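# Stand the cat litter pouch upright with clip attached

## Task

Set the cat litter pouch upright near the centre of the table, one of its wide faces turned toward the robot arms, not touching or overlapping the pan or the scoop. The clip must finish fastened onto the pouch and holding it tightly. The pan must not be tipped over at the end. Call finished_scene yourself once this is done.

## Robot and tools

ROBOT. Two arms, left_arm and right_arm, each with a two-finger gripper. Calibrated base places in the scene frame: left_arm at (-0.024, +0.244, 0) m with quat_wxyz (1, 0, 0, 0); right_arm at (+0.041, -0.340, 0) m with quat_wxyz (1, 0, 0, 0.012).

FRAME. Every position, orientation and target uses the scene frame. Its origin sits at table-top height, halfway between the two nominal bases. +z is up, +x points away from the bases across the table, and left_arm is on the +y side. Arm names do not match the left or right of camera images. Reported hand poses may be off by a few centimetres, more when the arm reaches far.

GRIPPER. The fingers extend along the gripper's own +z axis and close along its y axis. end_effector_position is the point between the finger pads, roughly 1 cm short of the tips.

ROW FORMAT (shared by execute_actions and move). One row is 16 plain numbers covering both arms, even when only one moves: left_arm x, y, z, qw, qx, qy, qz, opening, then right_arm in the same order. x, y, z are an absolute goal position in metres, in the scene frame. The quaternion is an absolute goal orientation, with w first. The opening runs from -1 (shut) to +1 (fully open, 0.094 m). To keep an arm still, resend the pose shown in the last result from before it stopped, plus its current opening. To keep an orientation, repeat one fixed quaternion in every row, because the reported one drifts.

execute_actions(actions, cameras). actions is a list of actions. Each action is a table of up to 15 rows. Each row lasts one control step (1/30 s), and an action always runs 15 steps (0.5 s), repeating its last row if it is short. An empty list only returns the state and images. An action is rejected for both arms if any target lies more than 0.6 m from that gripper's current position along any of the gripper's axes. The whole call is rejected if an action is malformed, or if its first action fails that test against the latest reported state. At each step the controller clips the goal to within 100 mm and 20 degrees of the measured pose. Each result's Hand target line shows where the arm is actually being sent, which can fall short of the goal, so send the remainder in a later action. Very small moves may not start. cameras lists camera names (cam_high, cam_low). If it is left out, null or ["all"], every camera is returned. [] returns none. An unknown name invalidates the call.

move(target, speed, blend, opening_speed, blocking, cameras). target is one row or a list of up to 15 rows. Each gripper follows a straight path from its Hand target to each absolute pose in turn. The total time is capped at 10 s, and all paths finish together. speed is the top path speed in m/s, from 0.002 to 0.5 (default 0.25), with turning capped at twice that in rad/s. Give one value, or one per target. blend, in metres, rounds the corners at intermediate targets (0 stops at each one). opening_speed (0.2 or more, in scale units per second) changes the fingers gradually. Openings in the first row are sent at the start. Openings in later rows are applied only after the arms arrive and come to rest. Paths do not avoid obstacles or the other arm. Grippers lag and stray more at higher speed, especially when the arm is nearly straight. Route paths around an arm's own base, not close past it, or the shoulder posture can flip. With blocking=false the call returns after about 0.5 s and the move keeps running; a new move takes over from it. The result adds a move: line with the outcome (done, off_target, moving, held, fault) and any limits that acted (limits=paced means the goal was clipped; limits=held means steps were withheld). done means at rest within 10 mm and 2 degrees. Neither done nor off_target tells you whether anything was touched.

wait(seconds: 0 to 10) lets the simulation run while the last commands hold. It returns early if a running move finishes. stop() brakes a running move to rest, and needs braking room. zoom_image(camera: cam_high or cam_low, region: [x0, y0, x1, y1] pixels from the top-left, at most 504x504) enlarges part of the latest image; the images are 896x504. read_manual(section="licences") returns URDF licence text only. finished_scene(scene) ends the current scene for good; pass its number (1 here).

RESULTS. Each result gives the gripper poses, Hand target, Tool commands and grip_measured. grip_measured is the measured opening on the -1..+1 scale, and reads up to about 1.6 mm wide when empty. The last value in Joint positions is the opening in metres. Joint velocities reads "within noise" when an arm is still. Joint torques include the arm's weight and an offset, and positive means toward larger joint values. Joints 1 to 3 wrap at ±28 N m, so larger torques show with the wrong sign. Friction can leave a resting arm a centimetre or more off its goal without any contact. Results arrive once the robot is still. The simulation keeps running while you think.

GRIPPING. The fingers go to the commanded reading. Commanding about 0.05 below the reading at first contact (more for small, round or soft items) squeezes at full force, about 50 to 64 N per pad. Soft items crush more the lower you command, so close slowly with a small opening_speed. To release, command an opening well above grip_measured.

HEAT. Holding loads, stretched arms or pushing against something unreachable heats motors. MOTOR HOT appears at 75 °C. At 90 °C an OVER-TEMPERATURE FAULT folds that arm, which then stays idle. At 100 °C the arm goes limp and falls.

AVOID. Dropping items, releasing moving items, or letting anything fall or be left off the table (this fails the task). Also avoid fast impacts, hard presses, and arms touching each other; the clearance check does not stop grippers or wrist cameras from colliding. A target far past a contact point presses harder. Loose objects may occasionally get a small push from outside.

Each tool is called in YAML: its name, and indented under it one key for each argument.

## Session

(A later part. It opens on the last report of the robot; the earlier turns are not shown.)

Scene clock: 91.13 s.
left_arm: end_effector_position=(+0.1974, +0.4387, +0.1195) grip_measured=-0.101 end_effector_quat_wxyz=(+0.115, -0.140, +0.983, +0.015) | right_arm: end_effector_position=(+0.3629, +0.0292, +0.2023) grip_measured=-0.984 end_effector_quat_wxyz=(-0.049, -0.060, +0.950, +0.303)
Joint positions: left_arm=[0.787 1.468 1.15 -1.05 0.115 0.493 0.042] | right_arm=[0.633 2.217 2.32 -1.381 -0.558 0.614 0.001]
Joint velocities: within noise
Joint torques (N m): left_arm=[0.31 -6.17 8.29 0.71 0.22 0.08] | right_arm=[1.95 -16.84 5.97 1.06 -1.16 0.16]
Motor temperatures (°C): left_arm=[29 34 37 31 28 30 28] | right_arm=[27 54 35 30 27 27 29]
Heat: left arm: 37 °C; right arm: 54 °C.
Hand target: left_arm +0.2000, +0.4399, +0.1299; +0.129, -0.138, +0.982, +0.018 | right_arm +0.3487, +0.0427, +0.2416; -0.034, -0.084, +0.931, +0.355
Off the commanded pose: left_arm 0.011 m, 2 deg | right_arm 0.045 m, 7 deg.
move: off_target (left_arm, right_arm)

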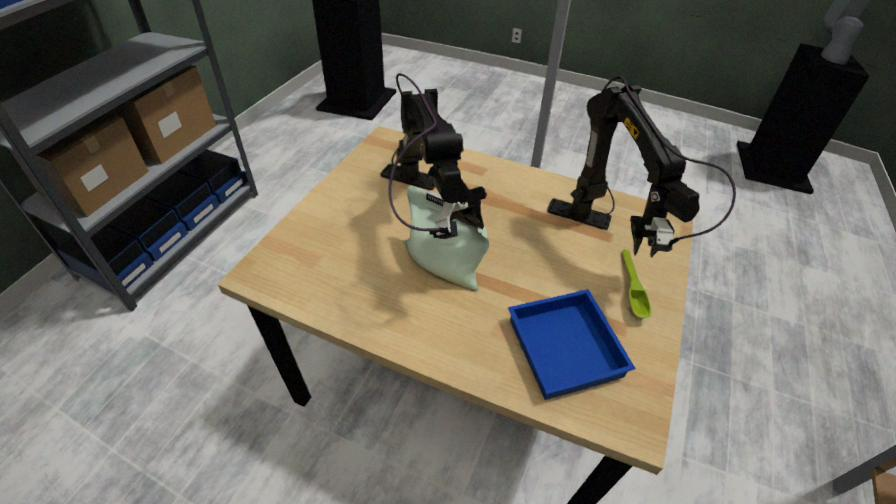

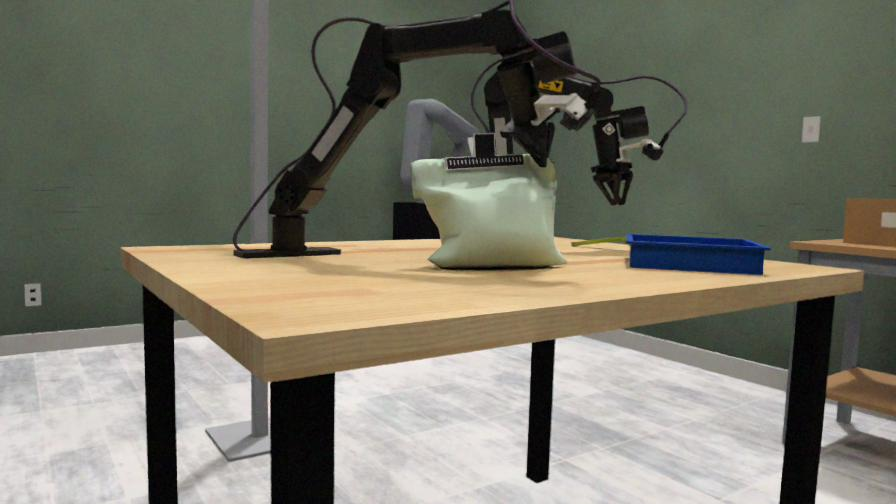

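move:
  target:
    - [0.20, 0.44, 0.13, 0.1292, -0.1380, 0.9818, 0.0182, -0.1, 0.318, 0.080, 0.242, -0.0430, -0.1130, 0.9260, 0.3555, -1.0]
    - [0.20, 0.44, 0.13, 0.1292, -0.1380, 0.9818, 0.0182, -0.1, 0.290, 0.110, 0.242, -0.0499, -0.1299, 0.9244, 0.3549, -1.0]
  speed: 0.06
  blend: 0.02
  cameras: ["cam_high", "cam_low"]

zoom_image:
  camera: "cam_high"
  region: [380, 150, 540, 310]

zoom_image:
  camera: "cam_low"
  region: [360, 80, 640, 300]

Scene clock: 93.70 s.
left_arm: end_effector_position=(+0.1974, +0.4387, +0.1195) grip_measured=-0.101 end_effector_quat_wxyz=(+0.115, -0.140, +0.983, +0.015) | right_arm: end_effector_position=(+0.2973, +0.0849, +0.2023) grip_measured=-0.984 end_effector_quat_wxyz=(-0.066, -0.107, +0.949, +0.290)
Joint positions: left_arm=[0.787 1.468 1.15 -1.05 0.115 0.493 0.042] | right_arm=[0.822 2.217 2.325 -1.353 -0.519 0.71 0.001]
Joint velocities: within noise
Joint torques (N m): left_arm=[0.39 -6.04 8.57 0.68 0.2 0.08] | right_arm=[1.62 -13.46 10.26 1.17 -1.25 0.14]
Motor temperatures (°C): left_arm=[29 34 37 31 28 30 28] | right_arm=[27 53 35 30 27 27 29]
Heat: left arm: 37 °C; right arm: 53 °C.
Hand target: left_arm +0.2000, +0.4399, +0.1299; +0.129, -0.138, +0.982, +0.018 | right_arm +0.2876, +0.1057, +0.2425; -0.051, -0.132, +0.925, +0.354
Off the commanded pose: left_arm 0.011 m, 2 deg | right_arm 0.047 m, 9 deg.
move: off_target (left_arm, right_arm)

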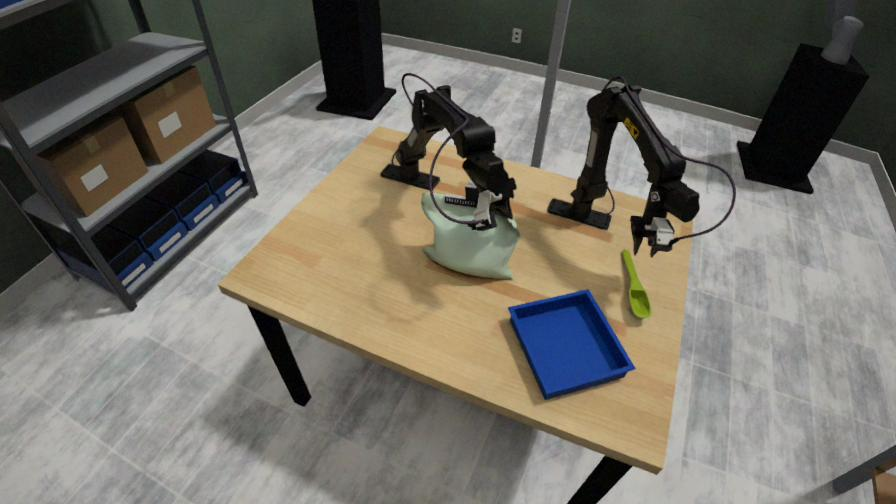

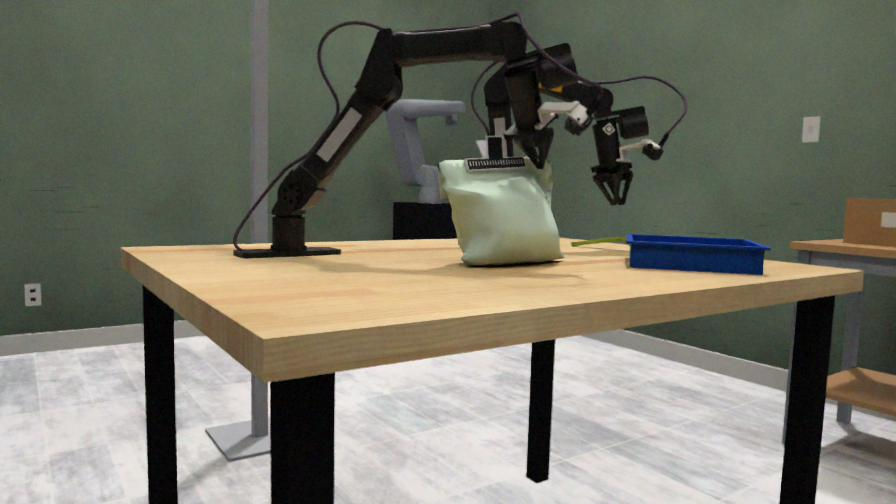

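Scaled by 3.150.

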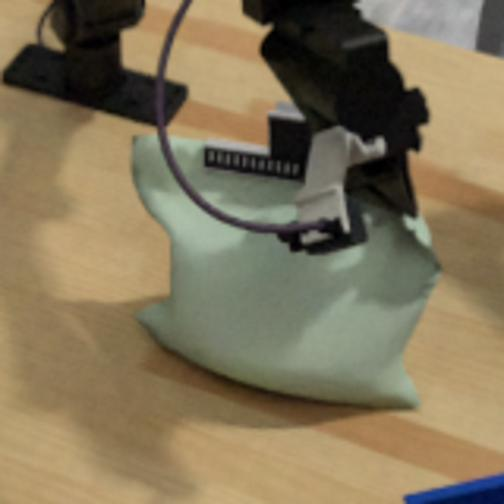

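Scaled by 1.800.

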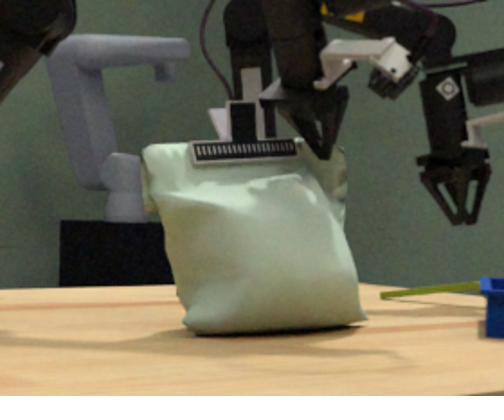

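move:
  target:
    - [0.20, 0.44, 0.13, 0.1292, -0.1380, 0.9818, 0.0182, -0.1, 0.318, 0.098, 0.230, -0.0499, -0.1299, 0.9244, 0.3549, -1.0]
    - [0.20, 0.44, 0.13, 0.1292, -0.1380, 0.9818, 0.0182, -0.1, 0.322, 0.092, 0.200, -0.0499, -0.1299, 0.9244, 0.3549, -1.0]
  speed: 0.04
  blend: 0.01
  cameras: ["cam_high", "cam_low"]

zoom_image:
  camera: "cam_high"
  region: [380, 150, 540, 310]

zoom_image:
  camera: "cam_low"
  region: [360, 80, 640, 300]

Scene clock: 96.47 s.
left_arm: end_effector_position=(+0.1974, +0.4387, +0.1195) grip_measured=-0.101 end_effector_quat_wxyz=(+0.115, -0.140, +0.983, +0.015) | right_arm: end_effector_position=(+0.3173, +0.0911, +0.1903) grip_measured=-0.984 end_effector_quat_wxyz=(-0.070, -0.122, +0.930, +0.340)
Joint positions: left_arm=[0.787 1.468 1.15 -1.05 0.115 0.493 0.042] | right_arm=[0.77 2.223 2.235 -1.218 -0.621 0.652 0.001]
Joint velocities: within noise
Joint torques (N m): left_arm=[0.38 -6.15 8.34 0.68 0.19 0.06] | right_arm=[-0.73 -13.76 4.56 1.15 -0.42 -0.1]
Motor temperatures (°C): left_arm=[29 34 37 31 28 30 28] | right_arm=[27 53 35 31 27 27 29]
Heat: left arm: 37 °C; right arm: 53 °C.
Hand target: left_arm +0.2000, +0.4399, +0.1299; +0.129, -0.138, +0.982, +0.018 | right_arm +0.3219, +0.0918, +0.2001; -0.051, -0.130, +0.925, +0.354
Off the commanded pose: left_arm 0.011 m, 2 deg | right_arm 0.011 m, 3 deg.
move: off_target (left_arm, right_arm)

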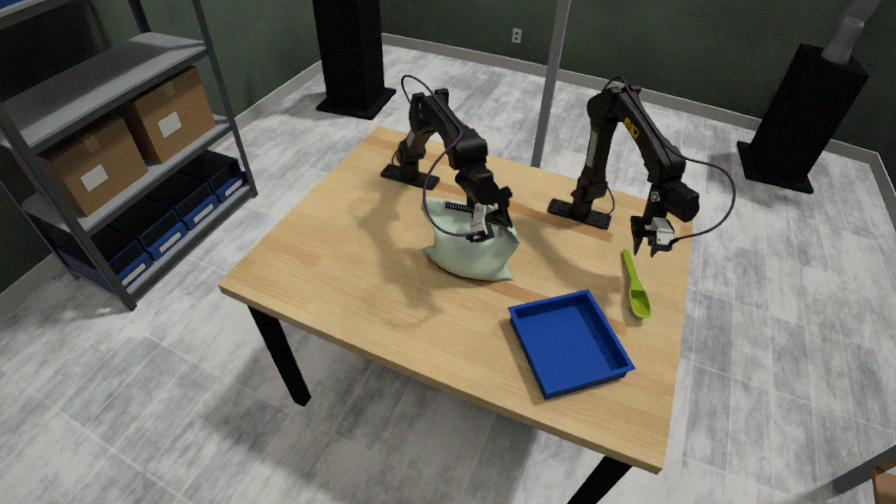

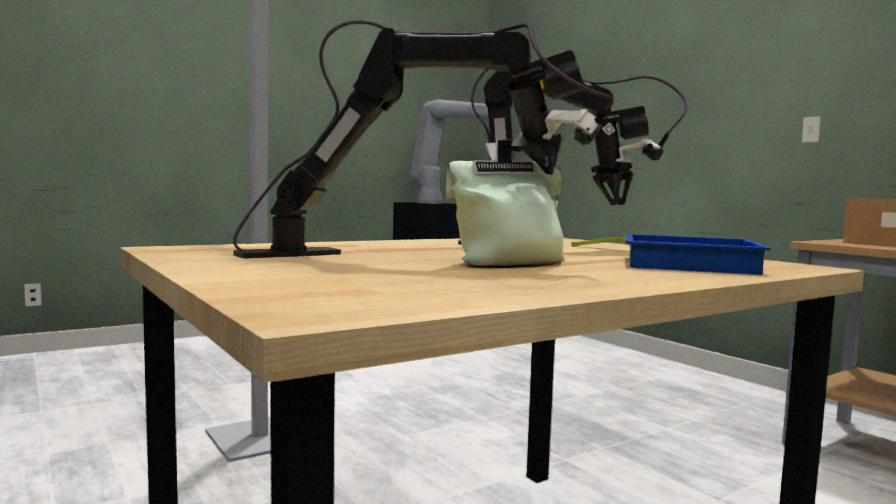

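Scaled by 3.150.

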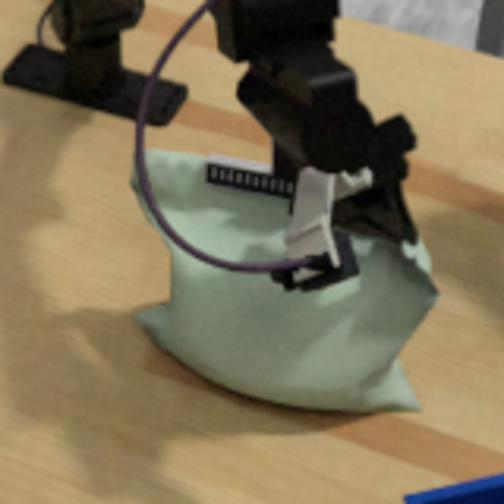

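Scaled by 1.800.

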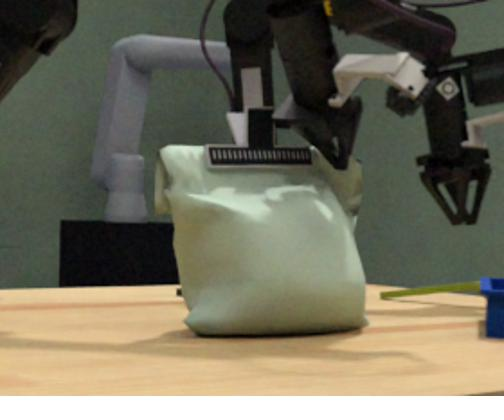

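move:
  target:
    - [0.20, 0.44, 0.13, 0.1292, -0.1380, 0.9818, 0.0182, -0.1, 0.321, 0.092, 0.195, -0.0600, -0.1260, 0.9275, 0.3475, -0.7]
  speed: 0.04
  opening_speed: 0.25
  cameras: ["cam_high", "cam_low"]

zoom_image:
  camera: "cam_high"
  region: [380, 150, 540, 310]

zoom_image:
  camera: "cam_low"
  region: [360, 80, 640, 300]

Scene clock: 98.10 s.
left_arm: end_effector_position=(+0.1974, +0.4387, +0.1195) grip_measured=-0.101 end_effector_quat_wxyz=(+0.115, -0.140, +0.983, +0.015) | right_arm: end_effector_position=(+0.3184, +0.0935, +0.1920) grip_measured=-0.702 end_effector_quat_wxyz=(-0.067, -0.124, +0.928, +0.346)
Joint positions: left_arm=[0.787 1.468 1.15 -1.05 0.115 0.493 0.042] | right_arm=[0.77 2.223 2.235 -1.205 -0.628 0.652 0.014]
Joint velocities: within noise
Joint torques (N m): left_arm=[0.42 -6.16 8.2 0.71 0.22 0.04] | right_arm=[-0.54 -12.18 6.27 0.77 -0.33 -0.12]
Motor temperatures (°C): left_arm=[29 34 37 31 28 30 28] | right_arm=[27 53 35 31 27 27 29]
Heat: left arm: 37 °C; right arm: 53 °C.
Hand target: left_arm +0.2000, +0.4399, +0.1299; +0.129, -0.138, +0.982, +0.018 | right_arm +0.3210, +0.0920, +0.1950; -0.060, -0.126, +0.927, +0.347
Off the commanded pose: left_arm 0.011 m, 2 deg | right_arm 0.004 m, 1 deg.
move: off_target (left_arm)

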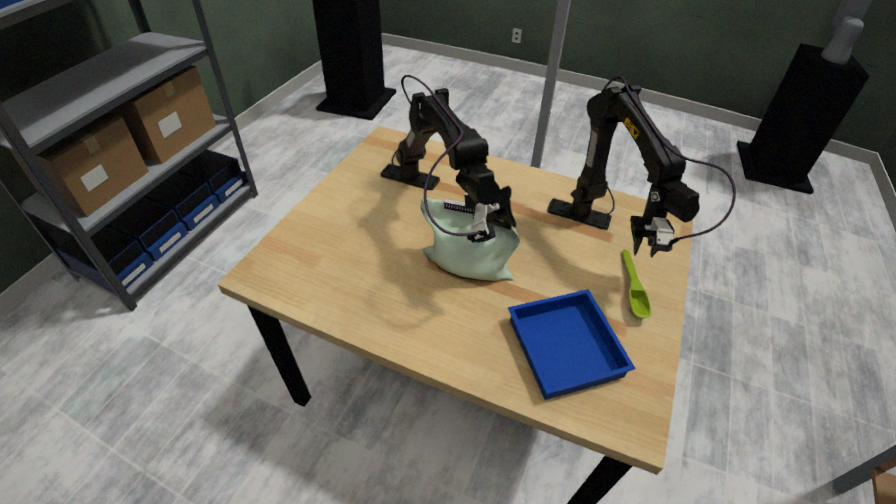

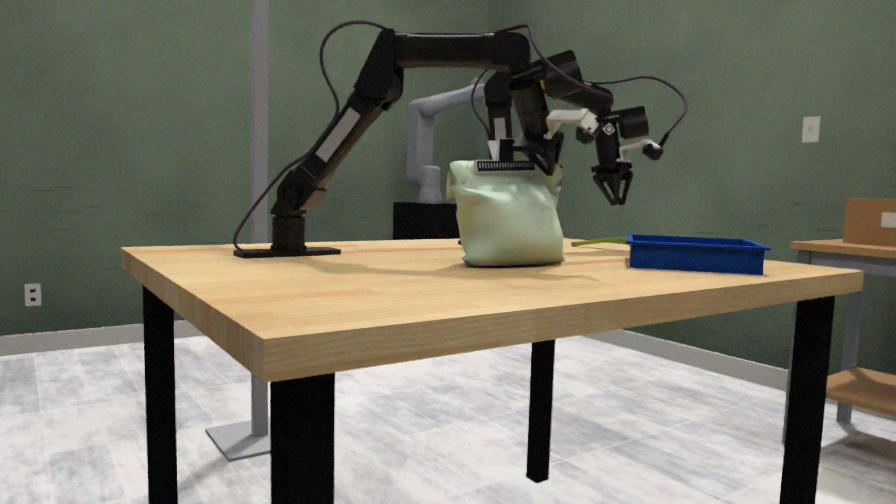

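Scaled by 3.150.

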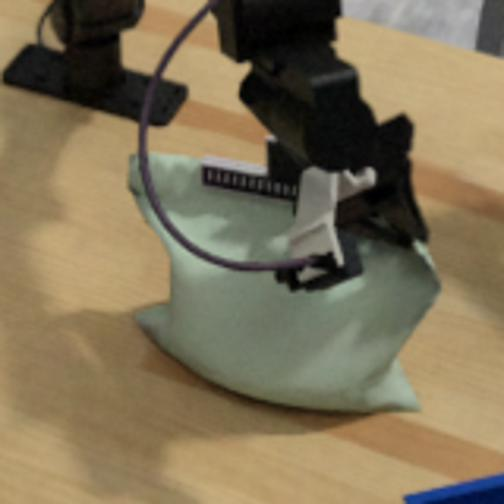

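Scaled by 1.800.

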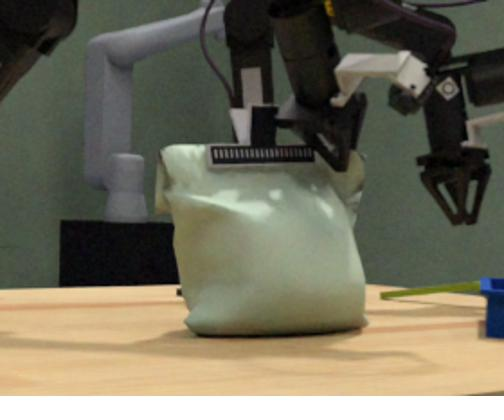

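move:
  target: [0.20, 0.44, 0.13, 0.1292, -0.1380, 0.9818, 0.0182, -0.1, 0.321, 0.092, 0.195, -0.0600, -0.1260, 0.9275, 0.3475, -0.45]
  opening_speed: 0.3
  speed: 0.06

Scene clock: 99.83 s.
left_arm: end_effector_position=(+0.1974, +0.4387, +0.1195) grip_measured=-0.101 end_effector_quat_wxyz=(+0.115, -0.140, +0.983, +0.015) | right_arm: end_effector_position=(+0.3184, +0.0935, +0.1920) grip_measured=-0.452 end_effector_quat_wxyz=(-0.067, -0.124, +0.928, +0.346)
Joint positions: left_arm=[0.787 1.468 1.15 -1.05 0.115 0.493 0.042] | right_arm=[0.77 2.223 2.235 -1.205 -0.628 0.652 0.026]
Joint velocities: within noise
Joint torques (N m): left_arm=[0.31 -6.12 8.27 0.69 0.16 0.01] | right_arm=[-0.39 -12.19 6.22 0.82 -0.37 -0.11]
Motor temperatures (°C): left_arm=[29 34 37 31 28 30 28] | right_arm=[27 52 35 31 27 27 29]
Heat: left arm: 37 °C; right arm: 52 °C.
Hand target: left_arm +0.2000, +0.4399, +0.1299; +0.129, -0.138, +0.982, +0.018 | right_arm +0.3210, +0.0920, +0.1950; -0.060, -0.126, +0.927, +0.347
Off the commanded pose: left_arm 0.011 m, 2 deg | right_arm 0.004 m, 1 deg.
move: off_target (left_arm)

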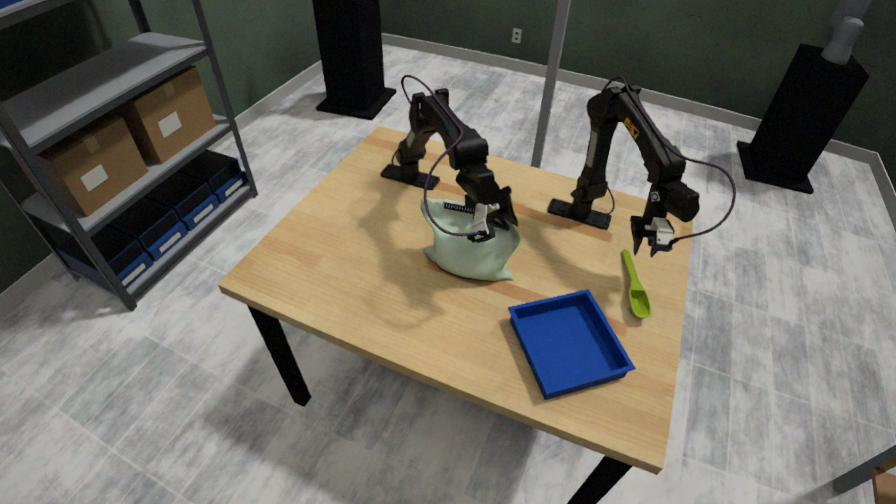

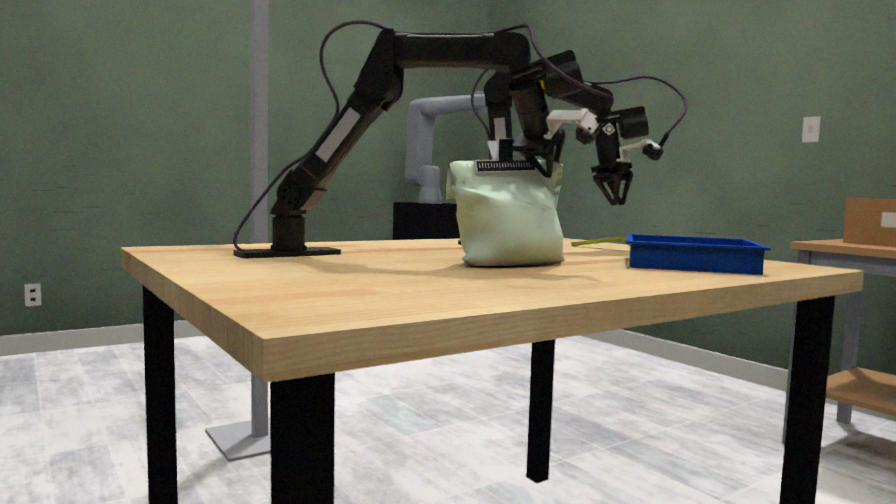

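zoom_image:
  camera: "cam_high"
  region: [390, 170, 570, 300]

zoom_image:
  camera: "cam_low"
  region: [420, 90, 620, 280]

Scaled by 2.800.

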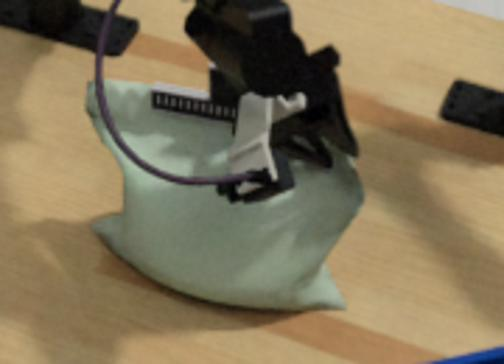

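Scaled by 2.520.

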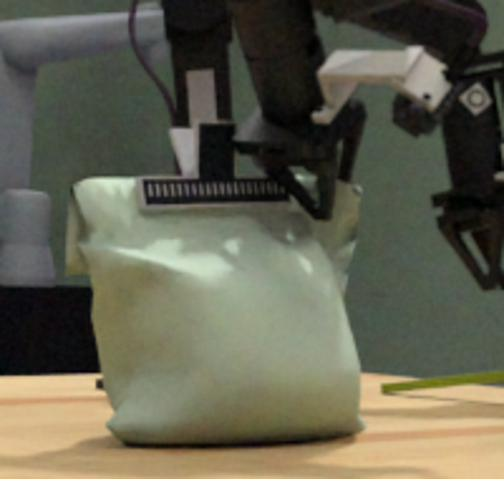

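move:
  target:
    - [0.20, 0.44, 0.13, 0.1292, -0.1380, 0.9818, 0.0182, -0.1, 0.324, 0.080, 0.230, -0.0600, -0.1260, 0.9275, 0.3475, -0.45]
    - [0.20, 0.44, 0.13, 0.1292, -0.1380, 0.9818, 0.0182, -0.1, 0.335, 0.030, 0.295, -0.0600, -0.1260, 0.9275, 0.3475, -0.45]
  speed: 0.06
  blend: 0.015

Scene clock: 102.60 s.
left_arm: end_effector_position=(+0.1974, +0.4387, +0.1195) grip_measured=-0.101 end_effector_quat_wxyz=(+0.115, -0.140, +0.983, +0.015) | right_arm: end_effector_position=(+0.3394, +0.0356, +0.2878) grip_measured=-0.452 end_effector_quat_wxyz=(-0.027, -0.106, +0.921, +0.374)
Joint positions: left_arm=[0.787 1.468 1.15 -1.05 0.115 0.493 0.042] | right_arm=[0.641 2.215 2.615 -1.551 -0.665 0.582 0.026]
Joint velocities: within noise
Joint torques (N m): left_arm=[0.46 -6.16 8.29 0.69 0.21 0.08] | right_arm=[-0.72 -12.71 3.82 0.73 -0.6 -0.18]
Motor temperatures (°C): left_arm=[29 34 37 31 28 30 28] | right_arm=[27 52 35 31 27 27 29]
Heat: left arm: 37 °C; right arm: 52 °C.
Hand target: left_arm +0.2000, +0.4399, +0.1299; +0.129, -0.138, +0.982, +0.018 | right_arm +0.3349, +0.0303, +0.2945; -0.028, -0.111, +0.919, +0.378
Off the commanded pose: left_arm 0.011 m, 2 deg | right_arm 0.010 m, 5 deg.
joint sent to its limit (right arm) — joint 4 (wrist pitch), lower limit. The joint targets are off in orientation, not in position.
move: off_target (left_arm, right_arm)

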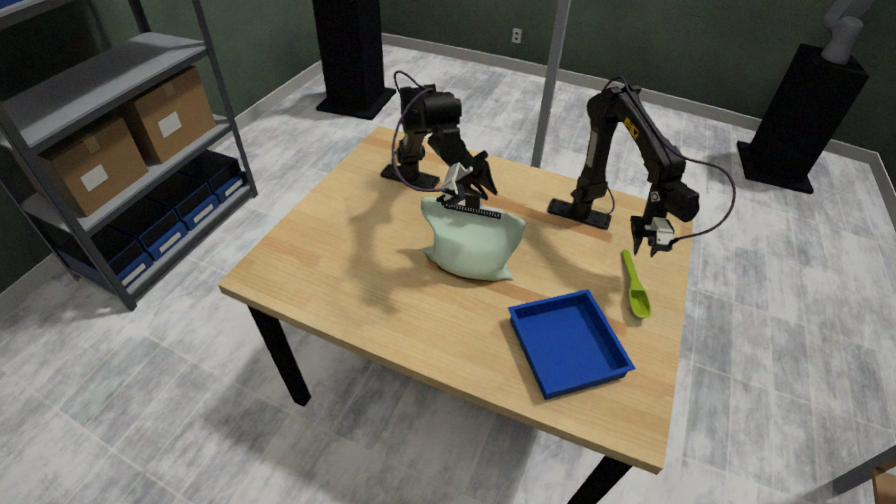

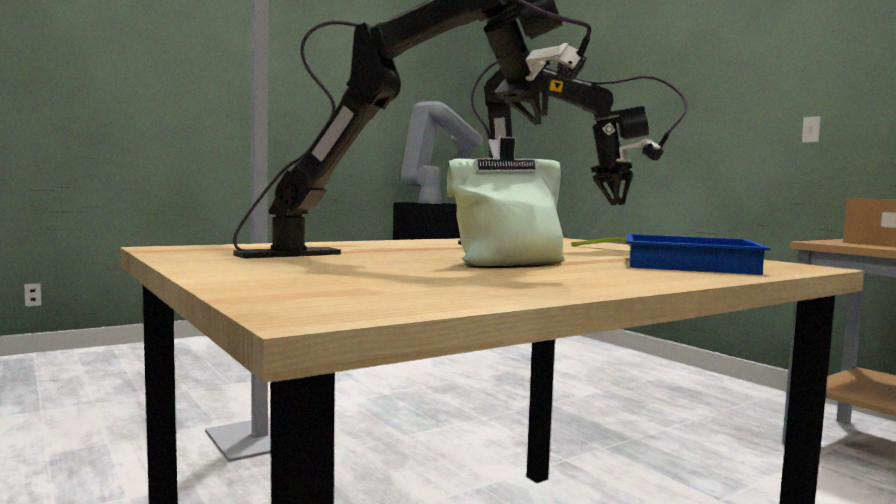

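zoom_image:
  camera: "cam_high"
  region: [390, 170, 570, 300]

zoom_image:
  camera: "cam_low"
  region: [420, 90, 620, 280]

Scaled by 2.800.

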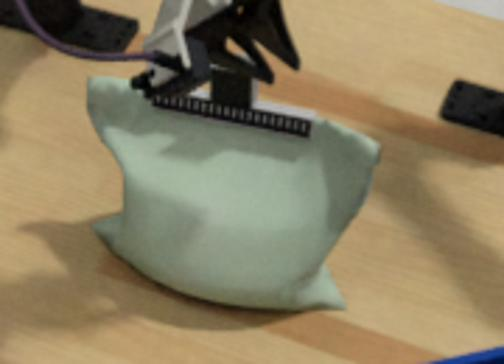

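Scaled by 2.520.

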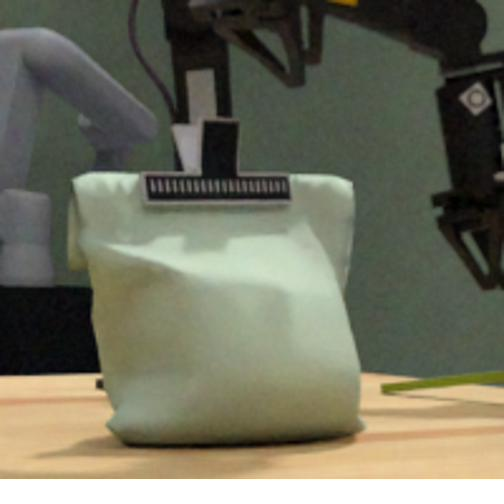

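move:
  target:
    - [0.20, 0.44, 0.13, 0.1292, -0.1380, 0.9818, 0.0182, -0.1, 0.345, 0.028, 0.325, 0.0468, 0.1219, 0.9256, 0.3553, -0.45]
    - [0.20, 0.44, 0.13, 0.1292, -0.1380, 0.9818, 0.0182, -0.1, 0.30, -0.13, 0.355, 0.0828, 0.2000, 0.9020, 0.3736, -0.45]
  speed: 0.18
  blend: 0.02

Scene clock: 111.73 s.
left_arm: end_effector_position=(+0.1974, +0.4387, +0.1195) grip_measured=-0.101 end_effector_quat_wxyz=(+0.115, -0.140, +0.983, +0.015) | right_arm: end_effector_position=(+0.3037, -0.1271, +0.3595) grip_measured=-0.452 end_effector_quat_wxyz=(+0.089, +0.202, +0.899, +0.379)
Joint positions: left_arm=[0.787 1.468 1.15 -1.05 0.115 0.493 0.042] | right_arm=[0.413 1.452 1.889 -1.335 -0.469 1.045 0.026]
Joint velocities: within noise
Joint torques (N m): left_arm=[0.21 -6.19 8.4 0.71 0.16 0.01] | right_arm=[-0.72 -4.79 4.1 1.09 -0.34 -0.21]
Motor temperatures (°C): left_arm=[29 34 38 31 28 30 28] | right_arm=[27 51 35 31 27 27 28]
Heat: left arm: 38 °C; right arm: 51 °C.
Hand target: left_arm +0.2000, +0.4399, +0.1299; +0.129, -0.138, +0.982, +0.018 | right_arm +0.3001, -0.1299, +0.3551; +0.083, +0.200, +0.902, +0.374
Off the commanded pose: left_arm 0.011 m, 2 deg | right_arm 0.007 m, 1 deg.
move: off_target (left_arm)

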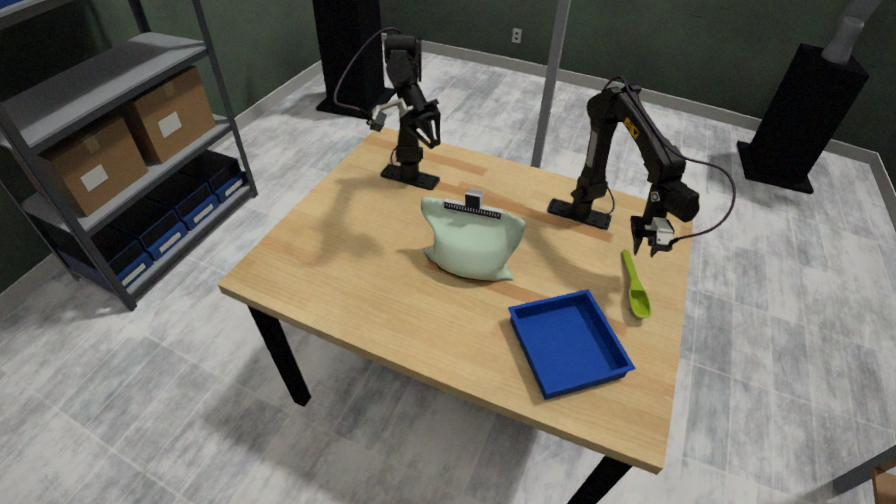

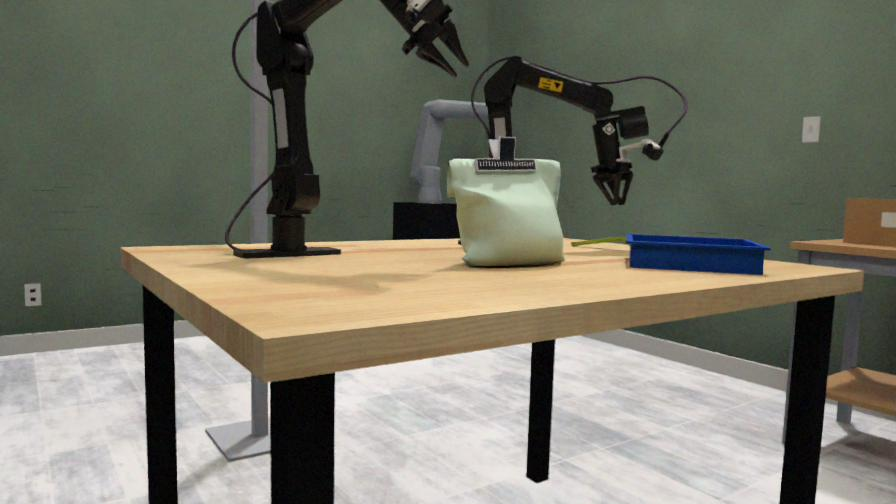

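finished_scene:
  scene: 2

The scene is finished: the task was done.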